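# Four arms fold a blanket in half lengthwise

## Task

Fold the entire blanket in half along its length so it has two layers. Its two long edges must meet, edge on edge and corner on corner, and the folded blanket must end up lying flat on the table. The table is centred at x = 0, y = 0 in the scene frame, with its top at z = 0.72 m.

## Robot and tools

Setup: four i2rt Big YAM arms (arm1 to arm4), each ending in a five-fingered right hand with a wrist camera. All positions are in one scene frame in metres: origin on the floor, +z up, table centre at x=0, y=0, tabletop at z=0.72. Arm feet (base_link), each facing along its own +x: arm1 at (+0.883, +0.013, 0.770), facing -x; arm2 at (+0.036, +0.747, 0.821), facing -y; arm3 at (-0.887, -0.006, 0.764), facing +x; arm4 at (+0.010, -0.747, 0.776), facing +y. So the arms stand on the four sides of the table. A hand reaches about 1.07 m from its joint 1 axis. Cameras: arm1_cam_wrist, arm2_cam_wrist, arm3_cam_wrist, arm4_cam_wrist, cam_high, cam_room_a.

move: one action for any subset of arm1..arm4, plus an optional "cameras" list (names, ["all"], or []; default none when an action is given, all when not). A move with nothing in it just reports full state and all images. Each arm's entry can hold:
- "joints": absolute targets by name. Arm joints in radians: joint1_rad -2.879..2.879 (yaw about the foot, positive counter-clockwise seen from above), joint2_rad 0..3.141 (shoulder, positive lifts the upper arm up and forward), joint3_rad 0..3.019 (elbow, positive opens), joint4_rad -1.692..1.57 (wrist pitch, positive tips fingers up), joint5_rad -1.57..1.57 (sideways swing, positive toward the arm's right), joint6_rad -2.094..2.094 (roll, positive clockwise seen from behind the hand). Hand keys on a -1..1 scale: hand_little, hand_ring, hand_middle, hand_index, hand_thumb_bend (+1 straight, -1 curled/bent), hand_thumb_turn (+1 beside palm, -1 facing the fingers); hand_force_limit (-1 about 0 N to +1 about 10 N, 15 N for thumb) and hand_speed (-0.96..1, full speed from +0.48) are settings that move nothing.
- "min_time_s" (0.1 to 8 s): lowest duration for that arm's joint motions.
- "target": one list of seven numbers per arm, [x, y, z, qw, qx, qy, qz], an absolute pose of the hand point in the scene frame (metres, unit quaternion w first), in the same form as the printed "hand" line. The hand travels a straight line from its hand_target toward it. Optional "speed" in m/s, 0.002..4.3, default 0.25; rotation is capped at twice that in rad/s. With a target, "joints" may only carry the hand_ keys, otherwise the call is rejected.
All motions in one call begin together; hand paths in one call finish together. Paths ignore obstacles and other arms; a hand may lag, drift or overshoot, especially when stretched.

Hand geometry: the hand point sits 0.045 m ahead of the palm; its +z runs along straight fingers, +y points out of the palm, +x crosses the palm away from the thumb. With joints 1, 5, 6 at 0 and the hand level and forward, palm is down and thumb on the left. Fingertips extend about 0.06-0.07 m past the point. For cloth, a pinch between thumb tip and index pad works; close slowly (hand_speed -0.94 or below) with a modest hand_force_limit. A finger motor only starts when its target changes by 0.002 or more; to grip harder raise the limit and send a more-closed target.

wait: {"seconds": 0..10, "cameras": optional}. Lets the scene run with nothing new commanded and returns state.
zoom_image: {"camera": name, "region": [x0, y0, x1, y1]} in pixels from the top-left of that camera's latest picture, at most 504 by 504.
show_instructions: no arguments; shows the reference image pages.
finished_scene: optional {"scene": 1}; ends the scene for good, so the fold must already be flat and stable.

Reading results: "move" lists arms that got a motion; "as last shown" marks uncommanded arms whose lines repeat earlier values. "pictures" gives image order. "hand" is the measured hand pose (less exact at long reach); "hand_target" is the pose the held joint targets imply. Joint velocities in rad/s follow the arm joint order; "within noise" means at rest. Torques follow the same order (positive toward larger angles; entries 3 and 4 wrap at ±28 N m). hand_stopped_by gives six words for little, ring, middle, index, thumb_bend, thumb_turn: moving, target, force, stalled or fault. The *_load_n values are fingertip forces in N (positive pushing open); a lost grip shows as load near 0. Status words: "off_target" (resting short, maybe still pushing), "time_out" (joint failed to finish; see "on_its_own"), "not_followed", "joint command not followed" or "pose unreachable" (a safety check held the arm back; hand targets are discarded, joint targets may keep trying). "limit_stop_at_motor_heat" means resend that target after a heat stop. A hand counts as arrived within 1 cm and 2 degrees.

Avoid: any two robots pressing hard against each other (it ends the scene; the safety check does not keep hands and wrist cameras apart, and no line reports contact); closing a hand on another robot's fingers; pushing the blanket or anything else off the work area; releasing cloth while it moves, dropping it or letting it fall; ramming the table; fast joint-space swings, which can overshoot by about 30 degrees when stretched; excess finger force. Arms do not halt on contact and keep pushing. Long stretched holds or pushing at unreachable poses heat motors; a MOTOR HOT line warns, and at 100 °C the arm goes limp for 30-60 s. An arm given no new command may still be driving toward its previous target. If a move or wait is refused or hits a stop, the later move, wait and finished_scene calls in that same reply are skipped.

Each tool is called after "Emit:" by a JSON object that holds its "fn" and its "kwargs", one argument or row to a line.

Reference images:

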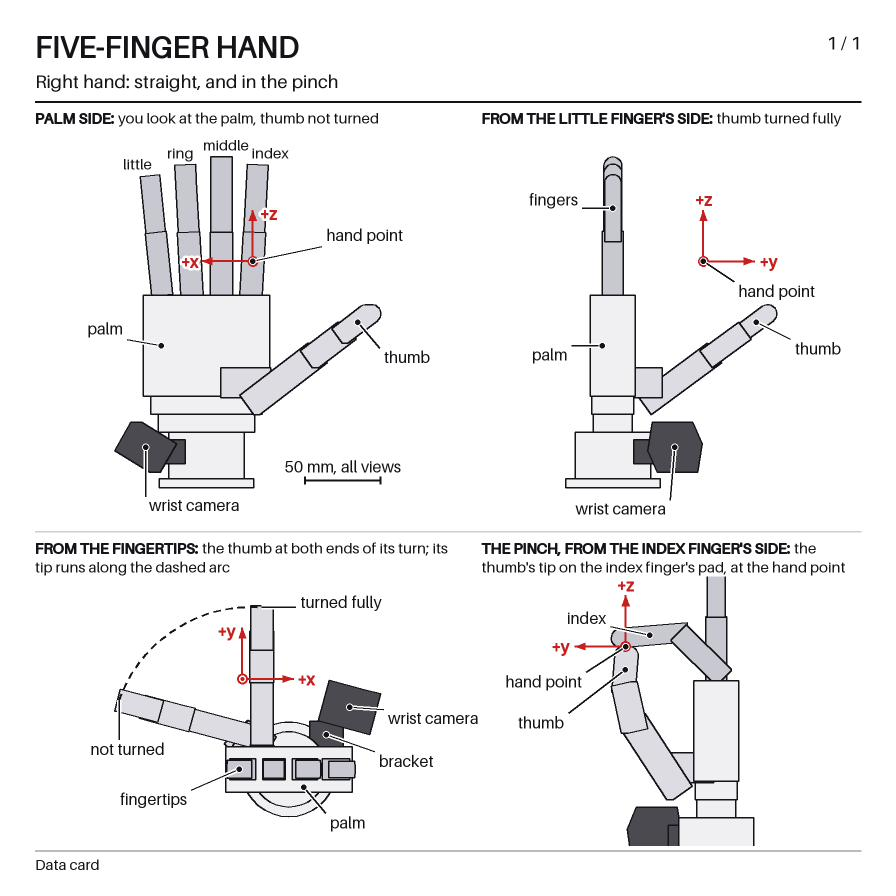

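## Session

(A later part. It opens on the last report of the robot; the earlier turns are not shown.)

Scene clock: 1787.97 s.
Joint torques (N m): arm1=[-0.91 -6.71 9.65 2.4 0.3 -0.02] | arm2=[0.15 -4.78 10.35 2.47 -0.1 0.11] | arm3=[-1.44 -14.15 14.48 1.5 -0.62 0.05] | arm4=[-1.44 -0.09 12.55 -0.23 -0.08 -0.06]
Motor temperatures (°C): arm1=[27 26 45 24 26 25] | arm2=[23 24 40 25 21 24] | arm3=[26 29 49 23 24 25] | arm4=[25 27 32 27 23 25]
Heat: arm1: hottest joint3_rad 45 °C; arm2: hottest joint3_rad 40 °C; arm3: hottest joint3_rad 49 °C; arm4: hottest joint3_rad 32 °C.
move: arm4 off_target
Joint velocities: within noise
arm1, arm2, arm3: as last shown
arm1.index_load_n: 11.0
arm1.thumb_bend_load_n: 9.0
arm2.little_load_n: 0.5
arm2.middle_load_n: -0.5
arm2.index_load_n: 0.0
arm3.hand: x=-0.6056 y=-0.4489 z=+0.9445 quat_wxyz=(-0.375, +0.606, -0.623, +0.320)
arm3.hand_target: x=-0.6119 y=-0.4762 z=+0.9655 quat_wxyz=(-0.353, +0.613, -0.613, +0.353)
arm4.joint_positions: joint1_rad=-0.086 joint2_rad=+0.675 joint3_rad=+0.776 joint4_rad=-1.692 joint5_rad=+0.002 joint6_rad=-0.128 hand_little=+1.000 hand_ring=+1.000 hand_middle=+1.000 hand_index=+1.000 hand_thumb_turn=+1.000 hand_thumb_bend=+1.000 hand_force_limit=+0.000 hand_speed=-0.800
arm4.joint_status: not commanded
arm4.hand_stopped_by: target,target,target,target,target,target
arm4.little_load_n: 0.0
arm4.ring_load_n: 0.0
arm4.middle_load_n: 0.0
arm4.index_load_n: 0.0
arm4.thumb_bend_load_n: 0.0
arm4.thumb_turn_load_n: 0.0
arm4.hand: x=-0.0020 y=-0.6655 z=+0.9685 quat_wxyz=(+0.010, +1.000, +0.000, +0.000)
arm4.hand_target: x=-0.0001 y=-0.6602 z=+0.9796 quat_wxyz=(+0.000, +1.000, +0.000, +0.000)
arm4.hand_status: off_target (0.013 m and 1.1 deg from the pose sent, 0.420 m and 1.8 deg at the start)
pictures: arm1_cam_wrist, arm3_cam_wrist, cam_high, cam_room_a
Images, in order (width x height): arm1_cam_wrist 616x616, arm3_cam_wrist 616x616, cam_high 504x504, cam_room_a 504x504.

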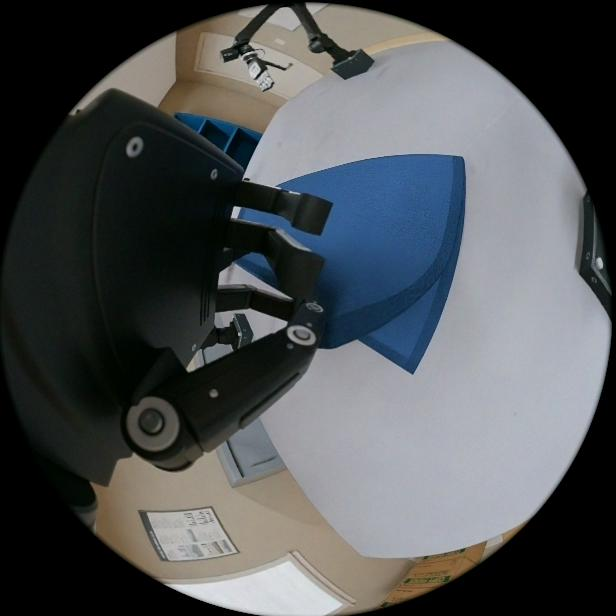

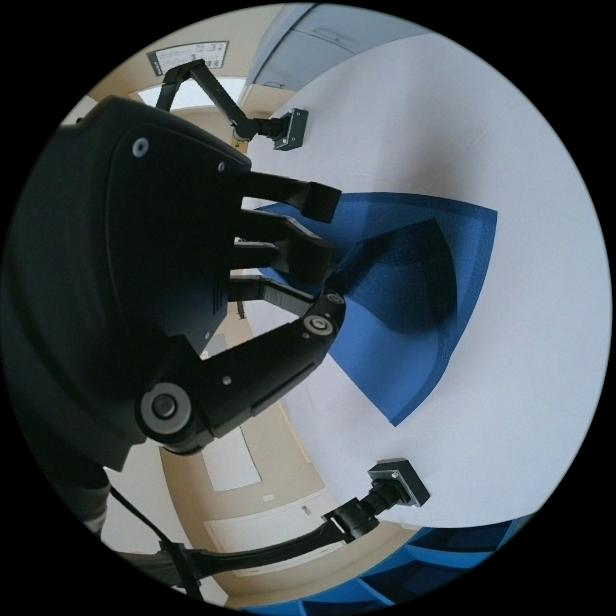

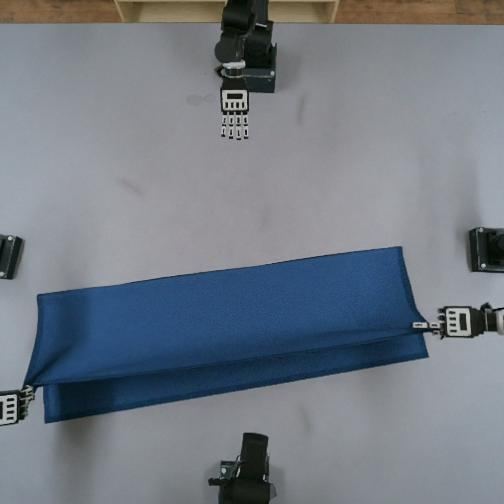

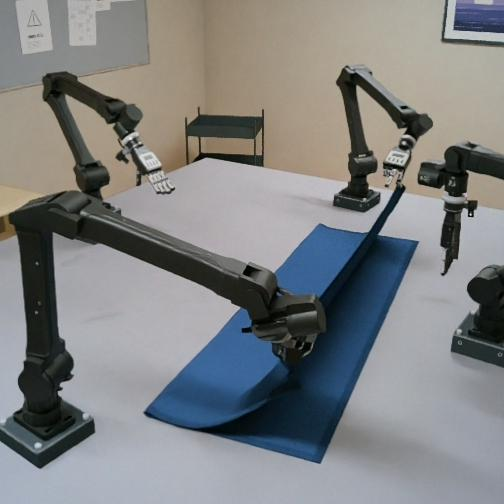

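Emit:
{"fn": "move", "kwargs": {
  "arm1": {"target": [0.566, -0.362, 0.85, 0.4056, -0.5793, -0.5793, 0.4056], "speed": 0.12},
  "arm3": {"target": [-0.616, -0.548, 0.86, 0.4056, -0.5793, 0.5793, -0.4056], "speed": 0.12},
  "cameras": ["cam_high", "cam_room_a", "arm1_cam_wrist", "arm3_cam_wrist"]
}}

Emit:
{"fn": "zoom_image", "kwargs": {
  "camera": "cam_high",
  "region": [10, 280, 210, 440]
}}

Emit:
{"fn": "zoom_image", "kwargs": {
  "camera": "arm3_cam_wrist",
  "region": [260, 100, 560, 450]
}}

Emit:
{"fn": "zoom_image", "kwargs": {
  "camera": "arm1_cam_wrist",
  "region": [260, 100, 560, 450]
}}

Scene clock: 1804.80 s.
Joint torques (N m): arm1=[-0.97 -9.41 7.38 2.52 0.4 -0.21] | arm2=[0.26 -4.66 10.32 2.5 -0.12 0.13] | arm3=[-1.14 -16.62 12.89 1.63 -0.78 0.19] | arm4=[-1.79 -0.38 12.56 -0.31 -0.09 -0.07]
Motor temperatures (°C): arm1=[27 26 43 24 26 25] | arm2=[23 24 40 25 21 24] | arm3=[26 29 48 24 24 25] | arm4=[24 27 32 27 23 25]
Heat: arm1: hottest joint3_rad 43 °C; arm2: hottest joint3_rad 40 °C; arm3: hottest joint3_rad 48 °C; arm4: hottest joint3_rad 32 °C.
move: arm1 done; arm3 off_target
Joint velocities: within noise
arm1.joint_positions: joint1_rad=+1.177 joint2_rad=+1.431 joint3_rad=+0.692 joint4_rad=+0.010 joint5_rad=+1.026 joint6_rad=+0.666 hand_little=-1.000 hand_ring=-1.000 hand_middle=+1.000 hand_index=-0.262 hand_thumb_turn=-1.000 hand_thumb_bend=+0.036 hand_force_limit=+0.550 hand_speed=-0.880
arm1.joint_status: not commanded
arm1.hand_stopped_by: target,target,fault,force,force,target
arm1.little_load_n: 0.0
arm1.ring_load_n: 0.0
arm1.middle_load_n: 0.0
arm1.index_load_n: 11.0
arm1.thumb_bend_load_n: 9.5
arm1.thumb_turn_load_n: -3.0
arm1.hand: x=+0.5599 y=-0.3546 z=+0.8480 quat_wxyz=(-0.409, +0.586, +0.575, -0.398)
arm1.hand_target: x=+0.5660 y=-0.3618 z=+0.8499 quat_wxyz=(-0.406, +0.579, +0.579, -0.405)
arm1.hand_status: done (0.010 m and 1.3 deg from the pose sent, 0.126 m and 10.6 deg at the start)
arm2, arm4: as last shown
arm2.little_load_n: 0.0
arm2.middle_load_n: 0.0
arm2.thumb_turn_load_n: 0.5
arm3.joint_positions: joint1_rad=-1.259 joint2_rad=+1.891 joint3_rad=+1.364 joint4_rad=-0.619 joint5_rad=-1.176 joint6_rad=-1.060 hand_little=-1.000 hand_ring=-1.000 hand_middle=-0.250 hand_index=-0.420 hand_thumb_turn=-1.000 hand_thumb_bend=+0.141 hand_force_limit=+0.500 hand_speed=-0.880
arm3.joint_status: not commanded
arm3.hand_stopped_by: target,target,force,force,force,target
arm3.little_load_n: 0.0
arm3.ring_load_n: 0.0
arm3.middle_load_n: 9.0
arm3.index_load_n: 7.5
arm3.thumb_bend_load_n: 11.5
arm3.thumb_turn_load_n: -1.0
arm3.hand: x=-0.6095 y=-0.5201 z=+0.8446 quat_wxyz=(-0.424, +0.575, -0.588, +0.380)
arm3.hand_target: x=-0.6167 y=-0.5465 z=+0.8606 quat_wxyz=(-0.405, +0.579, -0.579, +0.405)
arm3.hand_status: off_target (0.033 m and 3.8 deg from the pose sent, 0.131 m and 11.9 deg at the start)
arm4.joint_positions: joint1_rad=-0.086 joint2_rad=+0.675 joint3_rad=+0.776 joint4_rad=-1.692 joint5_rad=+0.002 joint6_rad=-0.129 hand_little=+1.000 hand_ring=+1.000 hand_middle=+1.000 hand_index=+1.000 hand_thumb_turn=+1.000 hand_thumb_bend=+1.000 hand_force_limit=+0.000 hand_speed=-0.800
pictures: arm1_cam_wrist, arm3_cam_wrist, cam_high, cam_room_a
Images, in order (width x height): arm1_cam_wrist 616x616, arm3_cam_wrist 616x616, cam_high 504x504, cam_room_a 504x504.

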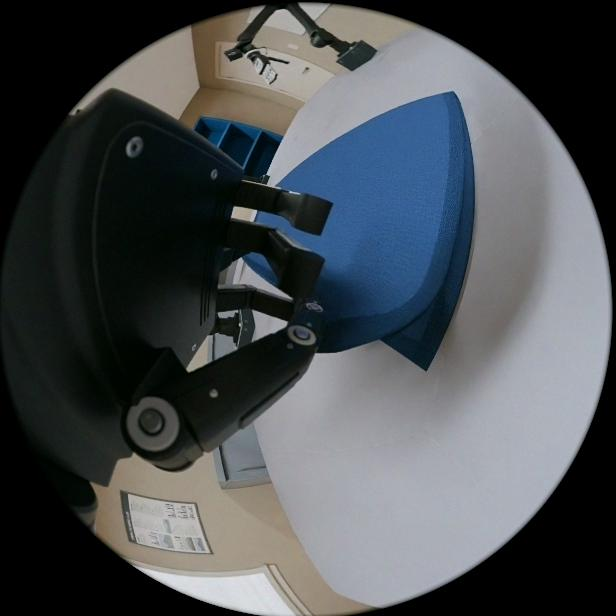

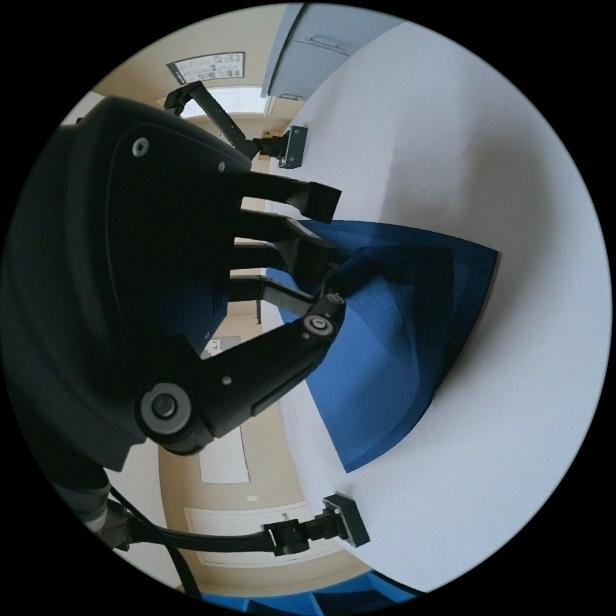

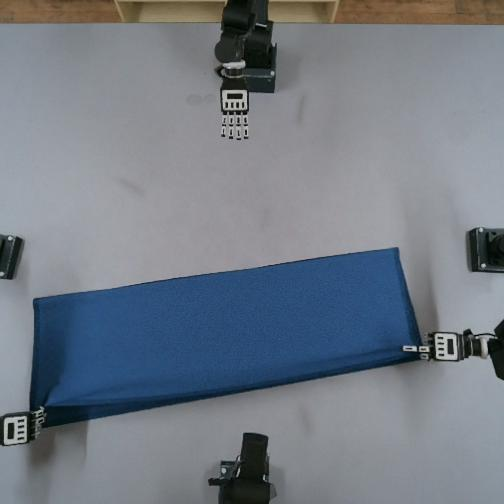

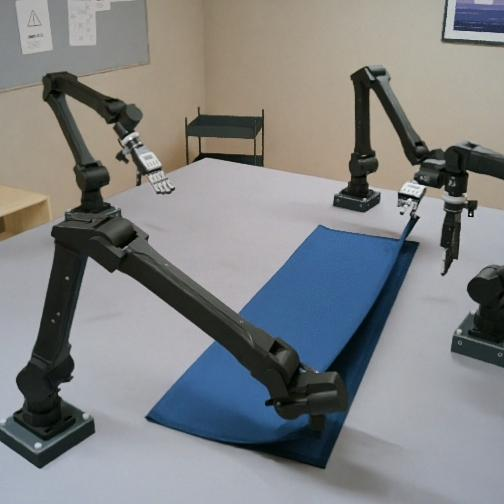

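Scaled by 2.520.

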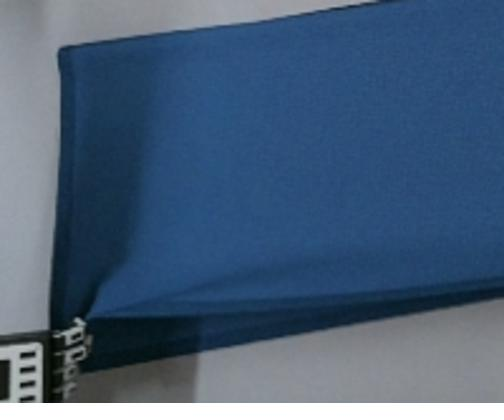

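Scaled by 1.440 from the camera's image (finer frame: 880x880).

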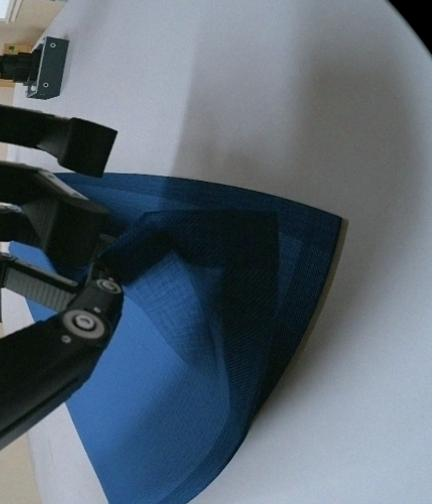

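Scaled by 1.440 from the camera's image (finer frame: 880x880).

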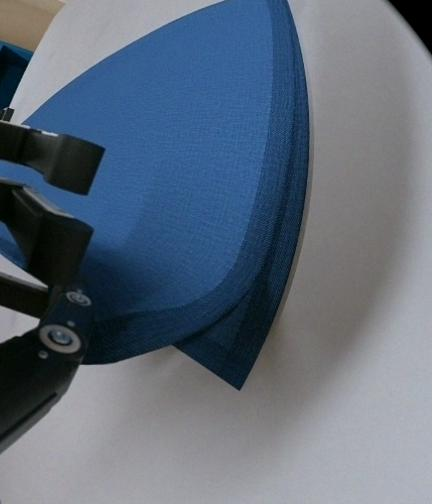

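Emit:
{"fn": "move", "kwargs": {
  "arm1": {"target": [0.577, -0.358, 0.79, 0.3124, -0.4462, -0.6870, 0.4810], "speed": 0.15},
  "arm3": {"target": [-0.622, -0.566, 0.80, 0.4056, -0.5793, 0.5793, -0.4056], "speed": 0.1},
  "cameras": ["cam_high", "cam_room_a", "arm1_cam_wrist", "arm3_cam_wrist"]
}}

Emit:
{"fn": "zoom_image", "kwargs": {
  "camera": "cam_high",
  "region": [10, 280, 210, 440]
}}

Emit:
{"fn": "zoom_image", "kwargs": {
  "camera": "arm3_cam_wrist",
  "region": [260, 100, 560, 450]
}}

Emit:
{"fn": "zoom_image", "kwargs": {
  "camera": "arm1_cam_wrist",
  "region": [260, 100, 560, 450]
}}

Scene clock: 1816.97 s.
Joint torques (N m): arm1=[-3.08 -7.82 5.05 2.96 -0.31 -0.19] | arm2=[0.67 -4.84 10.3 2.55 -0.11 0.11] | arm3=[-1.61 -16.56 12.18 1.57 -0.7 0.04] | arm4=[-1.55 -0.21 12.7 -0.34 -0.09 -0.06]
Motor temperatures (°C): arm1=[27 26 42 24 26 25] | arm2=[23 24 40 25 21 24] | arm3=[26 29 47 24 24 25] | arm4=[24 26 33 27 23 25]
Heat: arm1: hottest joint3_rad 42 °C; arm2: hottest joint3_rad 40 °C; arm3: hottest joint3_rad 47 °C; arm4: hottest joint3_rad 33 °C.
move: arm1 done; arm3 off_target
Joint velocities: within noise
arm1.joint_positions: joint1_rad=+1.076 joint2_rad=+1.511 joint3_rad=+0.463 joint4_rad=+0.652 joint5_rad=+0.568 joint6_rad=+0.243 hand_little=-1.000 hand_ring=-1.000 hand_middle=+1.000 hand_index=-0.262 hand_thumb_turn=-1.000 hand_thumb_bend=+0.036 hand_force_limit=+0.550 hand_speed=-0.880
arm1.joint_status: not commanded
arm1.hand_stopped_by: target,target,fault,force,force,target
arm1.little_load_n: 0.0
arm1.ring_load_n: 0.0
arm1.middle_load_n: 0.0
arm1.index_load_n: 11.0
arm1.thumb_bend_load_n: 9.0
arm1.thumb_turn_load_n: -3.0
arm1.hand: x=+0.5769 y=-0.3624 z=+0.7960 quat_wxyz=(-0.312, +0.448, +0.683, -0.485)
arm1.hand_target: x=+0.5771 y=-0.3580 z=+0.7900 quat_wxyz=(-0.312, +0.446, +0.687, -0.481)
arm1.hand_status: done (0.007 m and 0.6 deg from the pose sent, 0.061 m and 25.3 deg at the start)
arm2, arm4: as last shown
arm2.thumb_turn_load_n: 0.0
arm3.joint_positions: joint1_rad=-1.269 joint2_rad=+2.001 joint3_rad=+1.385 joint4_rad=-0.550 joint5_rad=-1.184 joint6_rad=-1.081 hand_little=-1.000 hand_ring=-1.000 hand_middle=-0.250 hand_index=-0.420 hand_thumb_turn=-1.000 hand_thumb_bend=+0.141 hand_force_limit=+0.500 hand_speed=-0.880
arm3.joint_status: not commanded
arm3.hand_stopped_by: target,target,force,force,force,target
arm3.little_load_n: 0.0
arm3.ring_load_n: 0.0
arm3.middle_load_n: 9.0
arm3.index_load_n: 7.5
arm3.thumb_bend_load_n: 11.5
arm3.thumb_turn_load_n: -1.0
arm3.hand: x=-0.6110 y=-0.5360 z=+0.7934 quat_wxyz=(-0.426, +0.574, -0.587, +0.380)
arm3.hand_target: x=-0.6229 y=-0.5646 z=+0.8006 quat_wxyz=(-0.405, +0.579, -0.580, +0.405)
arm3.hand_status: off_target (0.033 m and 3.9 deg from the pose sent, 0.065 m and 3.8 deg at the start)
pictures: arm1_cam_wrist, arm3_cam_wrist, cam_high, cam_room_a
Images, in order (width x height): arm1_cam_wrist 616x616, arm3_cam_wrist 616x616, cam_high 504x504, cam_room_a 504x504.

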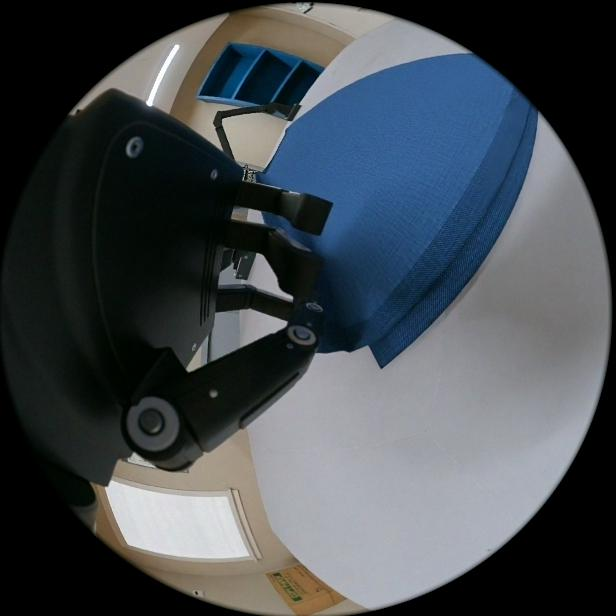

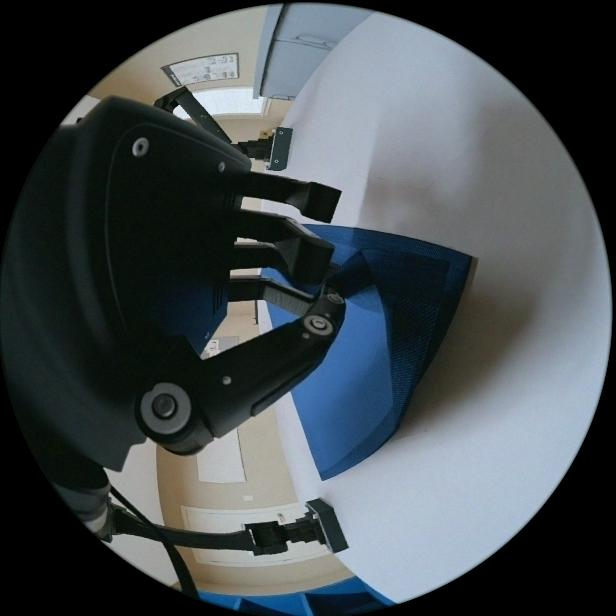

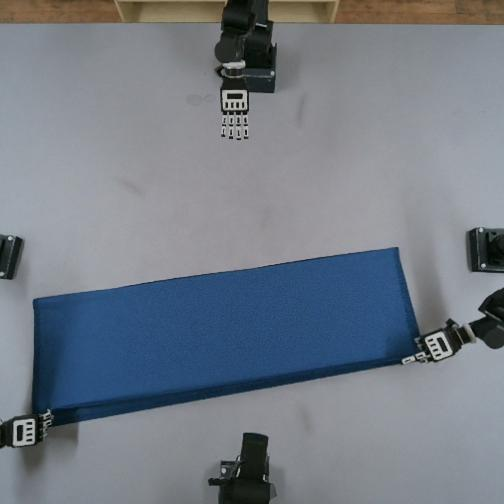

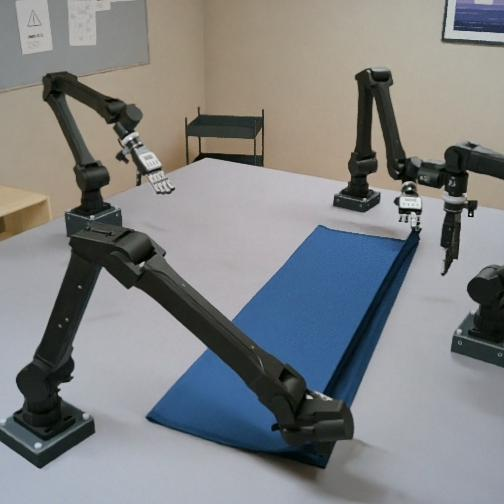

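Scaled by 2.520.

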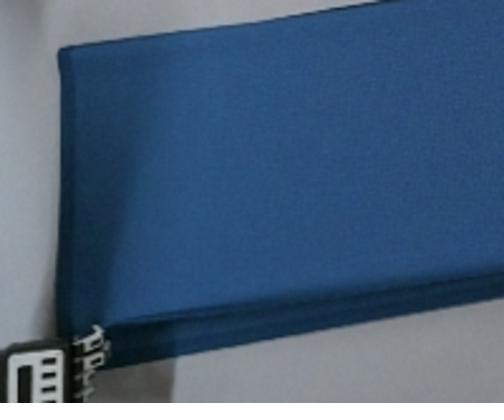

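Scaled by 1.440 from the camera's image (finer frame: 880x880).

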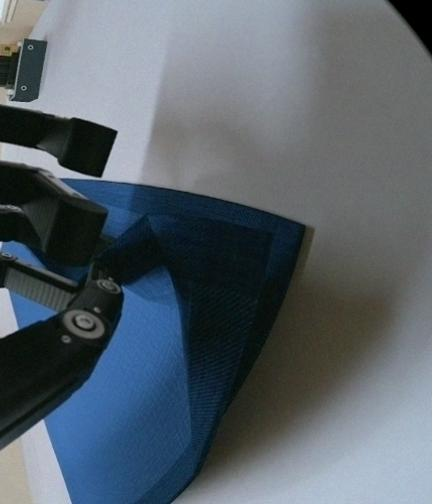

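Scaled by 1.440 from the camera's image (finer frame: 880x880).

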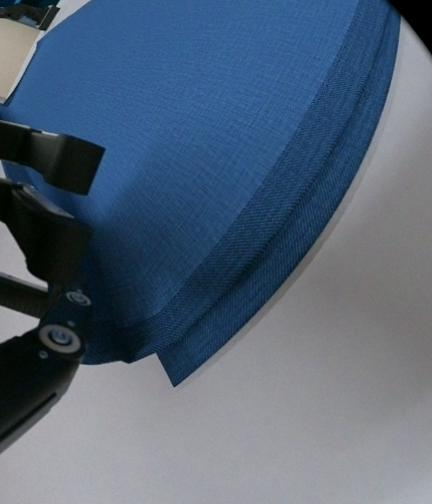

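Emit:
{"fn": "move", "kwargs": {
  "arm1": {"target": [0.584, -0.362, 0.756, 0.3124, -0.4462, -0.6870, 0.4810], "speed": 0.08},
  "arm3": {"target": [-0.630, -0.588, 0.768, 0.4056, -0.5793, 0.5793, -0.4056], "speed": 0.08},
  "cameras": ["cam_high", "arm1_cam_wrist", "arm3_cam_wrist"]
}}

Emit:
{"fn": "zoom_image", "kwargs": {
  "camera": "arm3_cam_wrist",
  "region": [260, 100, 560, 450]
}}

Emit:
{"fn": "zoom_image", "kwargs": {
  "camera": "arm1_cam_wrist",
  "region": [260, 100, 560, 450]
}}

Emit:
{"fn": "zoom_image", "kwargs": {
  "camera": "cam_high",
  "region": [10, 240, 260, 440]
}}

Scene clock: 1830.40 s.
Joint torques (N m): arm1=[-1.14 -8.7 3.71 2.92 -0.05 -0.05] | arm2=[0.62 -4.66 10.28 2.5 -0.07 0.15] | arm3=[-2.08 -17.32 11.69 0.81 -0.47 -0.03] | arm4=[-1.61 -0.26 12.64 -0.32 -0.08 -0.08]
Motor temperatures (°C): arm1=[27 26 40 24 26 25] | arm2=[23 24 41 25 21 24] | arm3=[26 30 47 24 24 25] | arm4=[24 26 34 27 23 25]
Heat: arm1: hottest joint3_rad 40 °C; arm2: hottest joint3_rad 41 °C; arm3: hottest joint3_rad 47 °C; arm4: hottest joint3_rad 34 °C.
move: arm1 off_target; arm3 off_target
Joint velocities: within noise
arm1.joint_positions: joint1_rad=+1.076 joint2_rad=+1.649 joint3_rad=+0.454 joint4_rad=+0.793 joint5_rad=+0.583 joint6_rad=+0.243 hand_little=-1.000 hand_ring=-1.000 hand_middle=+1.000 hand_index=-0.262 hand_thumb_turn=-1.000 hand_thumb_bend=+0.036 hand_force_limit=+0.550 hand_speed=-0.880
arm1.joint_status: not commanded
arm1.hand_stopped_by: target,target,fault,force,force,target
arm1.little_load_n: 0.0
arm1.ring_load_n: 0.0
arm1.middle_load_n: 0.0
arm1.index_load_n: 11.0
arm1.thumb_bend_load_n: 9.0
arm1.thumb_turn_load_n: -3.0
arm1.hand: x=+0.5746 y=-0.3603 z=+0.7612 quat_wxyz=(-0.318, +0.451, +0.682, -0.480)
arm1.hand_target: x=+0.5839 y=-0.3618 z=+0.7560 quat_wxyz=(-0.312, +0.446, +0.687, -0.481)
arm1.hand_status: off_target (0.011 m and 1.1 deg from the pose sent, 0.041 m and 0.6 deg at the start)
arm2, arm4: as last shown
arm3.joint_positions: joint1_rad=-1.281 joint2_rad=+2.094 joint3_rad=+1.459 joint4_rad=-0.550 joint5_rad=-1.198 joint6_rad=-1.119 hand_little=-1.000 hand_ring=-1.000 hand_middle=-0.250 hand_index=-0.420 hand_thumb_turn=-1.000 hand_thumb_bend=+0.141 hand_force_limit=+0.500 hand_speed=-0.880
arm3.joint_status: not commanded
arm3.hand_stopped_by: target,target,force,force,force,target
arm3.little_load_n: 0.0
arm3.ring_load_n: 0.0
arm3.middle_load_n: 10.0
arm3.index_load_n: 7.5
arm3.thumb_bend_load_n: 11.5
arm3.thumb_turn_load_n: -1.0
arm3.hand: x=-0.6129 y=-0.5607 z=+0.7662 quat_wxyz=(-0.426, +0.577, -0.580, +0.387)
arm3.hand_target: x=-0.6306 y=-0.5867 z=+0.7686 quat_wxyz=(-0.405, +0.579, -0.580, +0.406)
arm3.hand_status: off_target (0.032 m and 3.2 deg from the pose sent, 0.061 m and 3.9 deg at the start)
pictures: arm1_cam_wrist, arm3_cam_wrist, cam_high
Images, in order (width x height): arm1_cam_wrist 616x616, arm3_cam_wrist 616x616, cam_high 504x504.

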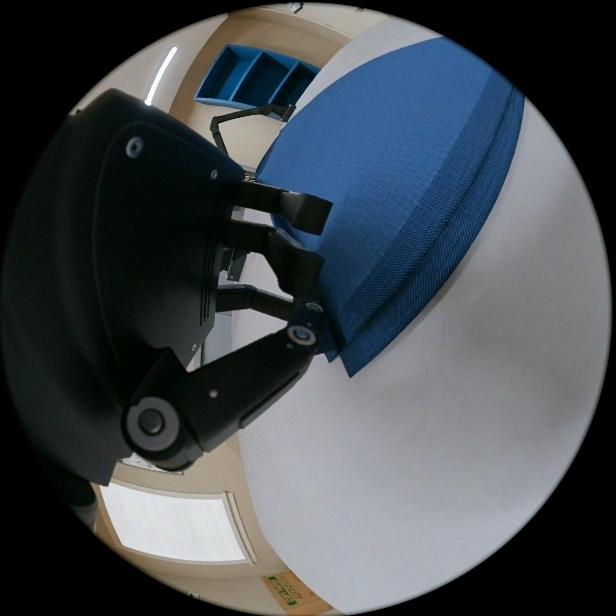

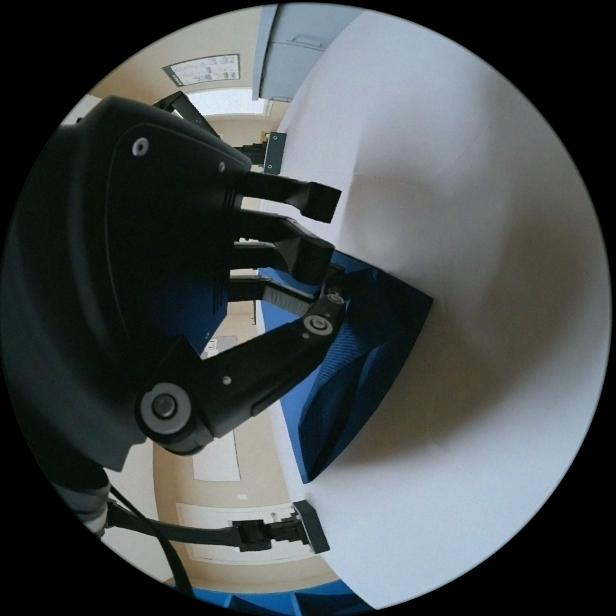

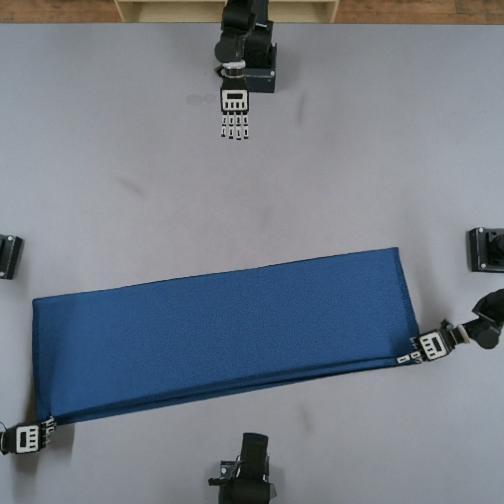

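Scaled by 1.440 from the camera's image (finer frame: 880x880).

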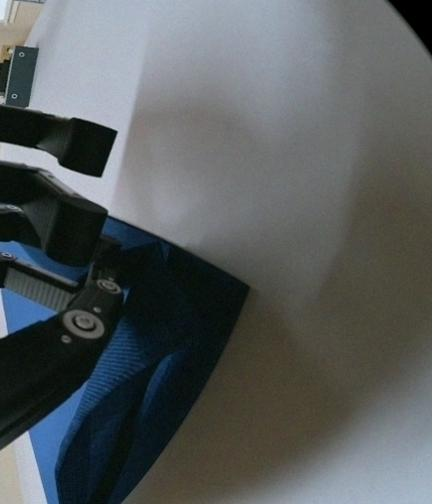

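Scaled by 1.440 from the camera's image (finer frame: 880x880).

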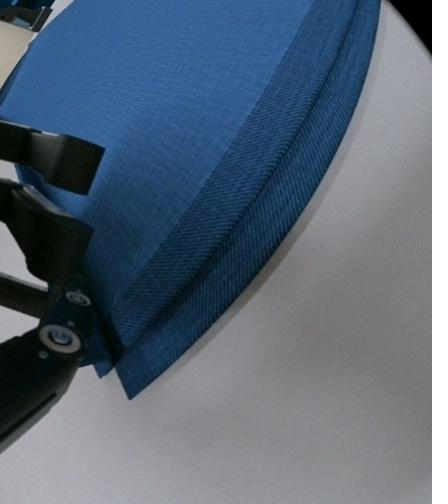

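Scaled by 2.016.

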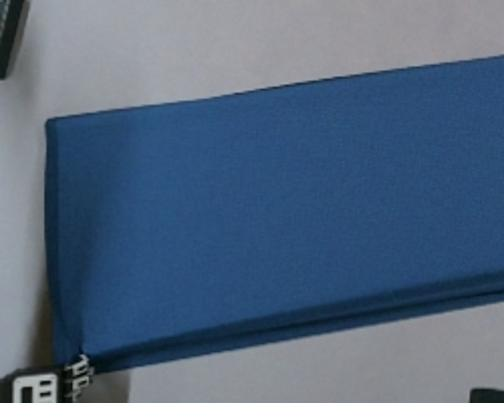

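Emit:
{"fn": "move", "kwargs": {
  "arm1": {"target": [0.596, -0.366, 0.745, 0.3124, -0.4462, -0.6870, 0.4810], "speed": 0.08},
  "arm3": {"target": [-0.648, -0.588, 0.748, 0.4056, -0.5793, 0.5793, -0.4056], "speed": 0.08}
}}

Emit:
{"fn": "move", "kwargs": {
  "arm3": {"joints": {"hand_index": 0.1, "hand_middle": 0.1, "hand_thumb_bend": 0.35, "hand_speed": -0.85}},
  "arm1": {"joints": {"hand_index": 0.1, "hand_thumb_bend": 0.3, "hand_speed": -0.85}},
  "cameras": ["cam_high", "arm1_cam_wrist", "arm3_cam_wrist"]
}}

Emit:
{"fn": "zoom_image", "kwargs": {
  "camera": "arm3_cam_wrist",
  "region": [260, 100, 560, 450]
}}

Emit:
{"fn": "zoom_image", "kwargs": {
  "camera": "arm1_cam_wrist",
  "region": [260, 100, 560, 450]
}}

Scene clock: 1844.17 s.
Joint torques (N m): arm1=[-0.09 -8.41 3.15 2.73 -0.17 0.05] | arm2=[0.62 -4.89 10.29 2.54 -0.11 0.15] | arm3=[-2.67 -16.21 10.99 0.34 -0.02 -0.09] | arm4=[-1.67 -0.32 12.6 -0.39 -0.08 -0.05]
Motor temperatures (°C): arm1=[27 26 38 24 25 25] | arm2=[23 24 41 25 21 24] | arm3=[26 31 45 23 24 25] | arm4=[24 26 34 27 23 25]
Heat: arm1: hottest joint3_rad 38 °C; arm2: hottest joint3_rad 41 °C; arm3: hottest joint3_rad 45 °C; arm4: hottest joint3_rad 34 °C.
move: arm1 off_target; arm3 off_target
Joint velocities: within noise
arm1.joint_positions: joint1_rad=+1.099 joint2_rad=+1.683 joint3_rad=+0.451 joint4_rad=+0.833 joint5_rad=+0.621 joint6_rad=+0.253 hand_little=-1.000 hand_ring=-1.000 hand_middle=+1.000 hand_index=-0.262 hand_thumb_turn=-1.000 hand_thumb_bend=+0.036 hand_force_limit=+0.550 hand_speed=-0.880
arm1.joint_status: not commanded
arm1.hand_stopped_by: target,target,fault,force,force,target
arm1.little_load_n: 0.0
arm1.ring_load_n: 0.0
arm1.middle_load_n: 0.0
arm1.index_load_n: 11.5
arm1.thumb_bend_load_n: 9.0
arm1.thumb_turn_load_n: -3.0
arm1.hand: x=+0.5788 y=-0.3616 z=+0.7543 quat_wxyz=(-0.325, +0.454, +0.676, -0.481)
arm1.hand_target: x=+0.5956 y=-0.3655 z=+0.7453 quat_wxyz=(-0.312, +0.446, +0.687, -0.481)
arm1.hand_status: off_target (0.020 m and 2.1 deg from the pose sent, 0.028 m and 1.1 deg at the start)
arm2, arm4: as last shown
arm2.index_load_n: -0.5
arm3.joint_positions: joint1_rad=-1.303 joint2_rad=+2.112 joint3_rad=+1.466 joint4_rad=-0.576 joint5_rad=-1.220 joint6_rad=-1.187 hand_little=-1.000 hand_ring=-1.000 hand_middle=-0.250 hand_index=-0.420 hand_thumb_turn=-1.000 hand_thumb_bend=+0.141 hand_force_limit=+0.500 hand_speed=-0.880
arm3.joint_status: not commanded
arm3.hand_stopped_by: target,target,force,force,force,target
arm3.little_load_n: 0.0
arm3.ring_load_n: 0.0
arm3.middle_load_n: 10.5
arm3.index_load_n: 7.5
arm3.thumb_bend_load_n: 11.0
arm3.thumb_turn_load_n: -1.0
arm3.hand: x=-0.6244 y=-0.5646 z=+0.7590 quat_wxyz=(-0.425, +0.581, -0.569, +0.396)
arm3.hand_target: x=-0.6485 y=-0.5863 z=+0.7486 quat_wxyz=(-0.405, +0.579, -0.580, +0.406)
arm3.hand_status: off_target (0.035 m and 2.7 deg from the pose sent, 0.048 m and 3.2 deg at the start)
arm4.index_load_n: -0.5
pictures: none

Scene clock: 1845.90 s.
Joint torques (N m): arm1=[-1.32 -8.59 4.01 2.73 -0.06 0] | arm2=[0.56 -5.13 10.39 2.45 -0.11 0.16] | arm3=[0.03 -17.44 10.89 0.31 -0.68 0.07] | arm4=[-1.55 -0.21 12.62 -0.31 -0.1 -0.05]
Motor temperatures (°C): arm1=[27 26 38 24 25 25] | arm2=[23 24 41 25 21 24] | arm3=[26 31 45 23 24 25] | arm4=[24 26 34 27 23 25]
Heat: arm1: hottest joint3_rad 38 °C; arm2: hottest joint3_rad 41 °C; arm3: hottest joint3_rad 45 °C; arm4: hottest joint3_rad 34 °C.
move: arm1 done; arm3 done
Joint velocities: within noise
arm1.joint_positions: joint1_rad=+1.115 joint2_rad=+1.687 joint3_rad=+0.438 joint4_rad=+0.833 joint5_rad=+0.618 joint6_rad=+0.256 hand_little=-1.000 hand_ring=-1.000 hand_middle=+1.000 hand_index=+0.100 hand_thumb_turn=-1.000 hand_thumb_bend=+0.300 hand_force_limit=+0.550 hand_speed=-0.850
arm1.joint_status: all done
arm1.hand_stopped_by: target,target,fault,target,target,target
arm1.little_load_n: 0.0
arm1.ring_load_n: 0.0
arm1.middle_load_n: 0.0
arm1.index_load_n: -0.5
arm1.thumb_bend_load_n: 0.0
arm1.thumb_turn_load_n: 0.0
arm1.hand: x=+0.5888 y=-0.3613 z=+0.7486 quat_wxyz=(-0.319, +0.449, +0.684, -0.478)
arm1.hand_target: x=+0.5957 y=-0.3655 z=+0.7453 quat_wxyz=(-0.312, +0.446, +0.687, -0.481)
arm1.hand_status: not commanded
arm2, arm4: as last shown
arm2.index_load_n: 0.0
arm3.joint_positions: joint1_rad=-1.336 joint2_rad=+2.125 joint3_rad=+1.466 joint4_rad=-0.576 joint5_rad=-1.205 joint6_rad=-1.200 hand_little=-1.000 hand_ring=-1.000 hand_middle=+0.100 hand_index=+0.100 hand_thumb_turn=-1.000 hand_thumb_bend=+0.349 hand_force_limit=+0.500 hand_speed=-0.850
arm3.joint_status: all done
arm3.hand_stopped_by: target,target,target,target,target,target
arm3.little_load_n: 0.0
arm3.ring_load_n: 0.0
arm3.middle_load_n: 0.0
arm3.index_load_n: 0.0
arm3.thumb_bend_load_n: -1.5
arm3.thumb_turn_load_n: 0.0
arm3.hand: x=-0.6450 y=-0.5731 z=+0.7485 quat_wxyz=(-0.413, +0.575, -0.582, +0.399)
arm3.hand_target: x=-0.6485 y=-0.5864 z=+0.7486 quat_wxyz=(-0.405, +0.579, -0.580, +0.406)
arm3.hand_status: not commanded
arm4.index_load_n: 0.0
pictures: arm1_cam_wrist, arm3_cam_wrist, cam_high
Images, in order (width x height): arm1_cam_wrist 616x616, arm3_cam_wrist 616x616, cam_high 504x504.

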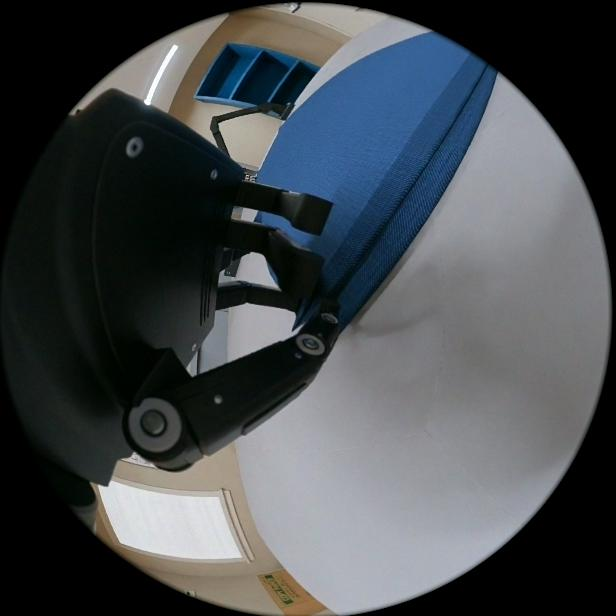

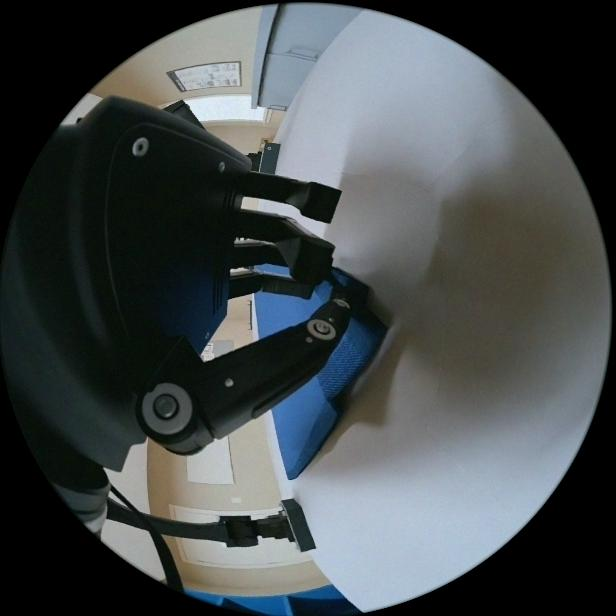

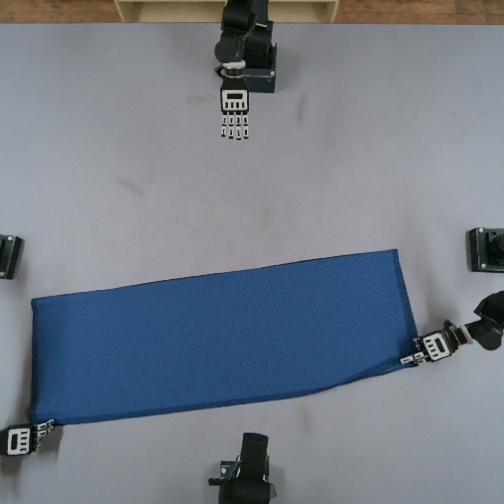

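Scaled by 1.440 from the camera's image (finer frame: 880x880).

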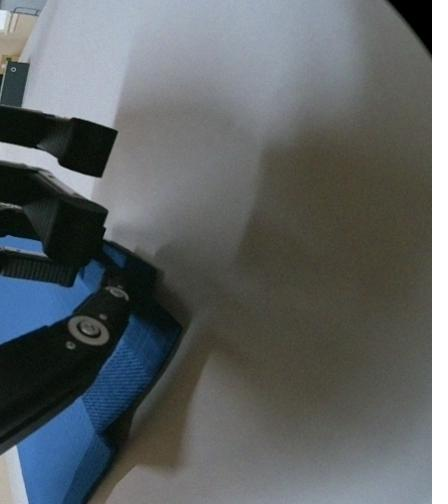

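Scaled by 1.440 from the camera's image (finer frame: 880x880).

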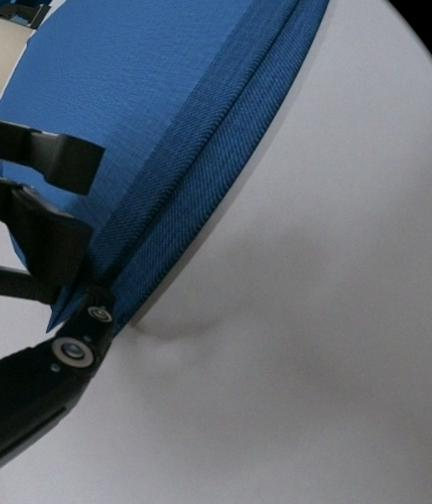

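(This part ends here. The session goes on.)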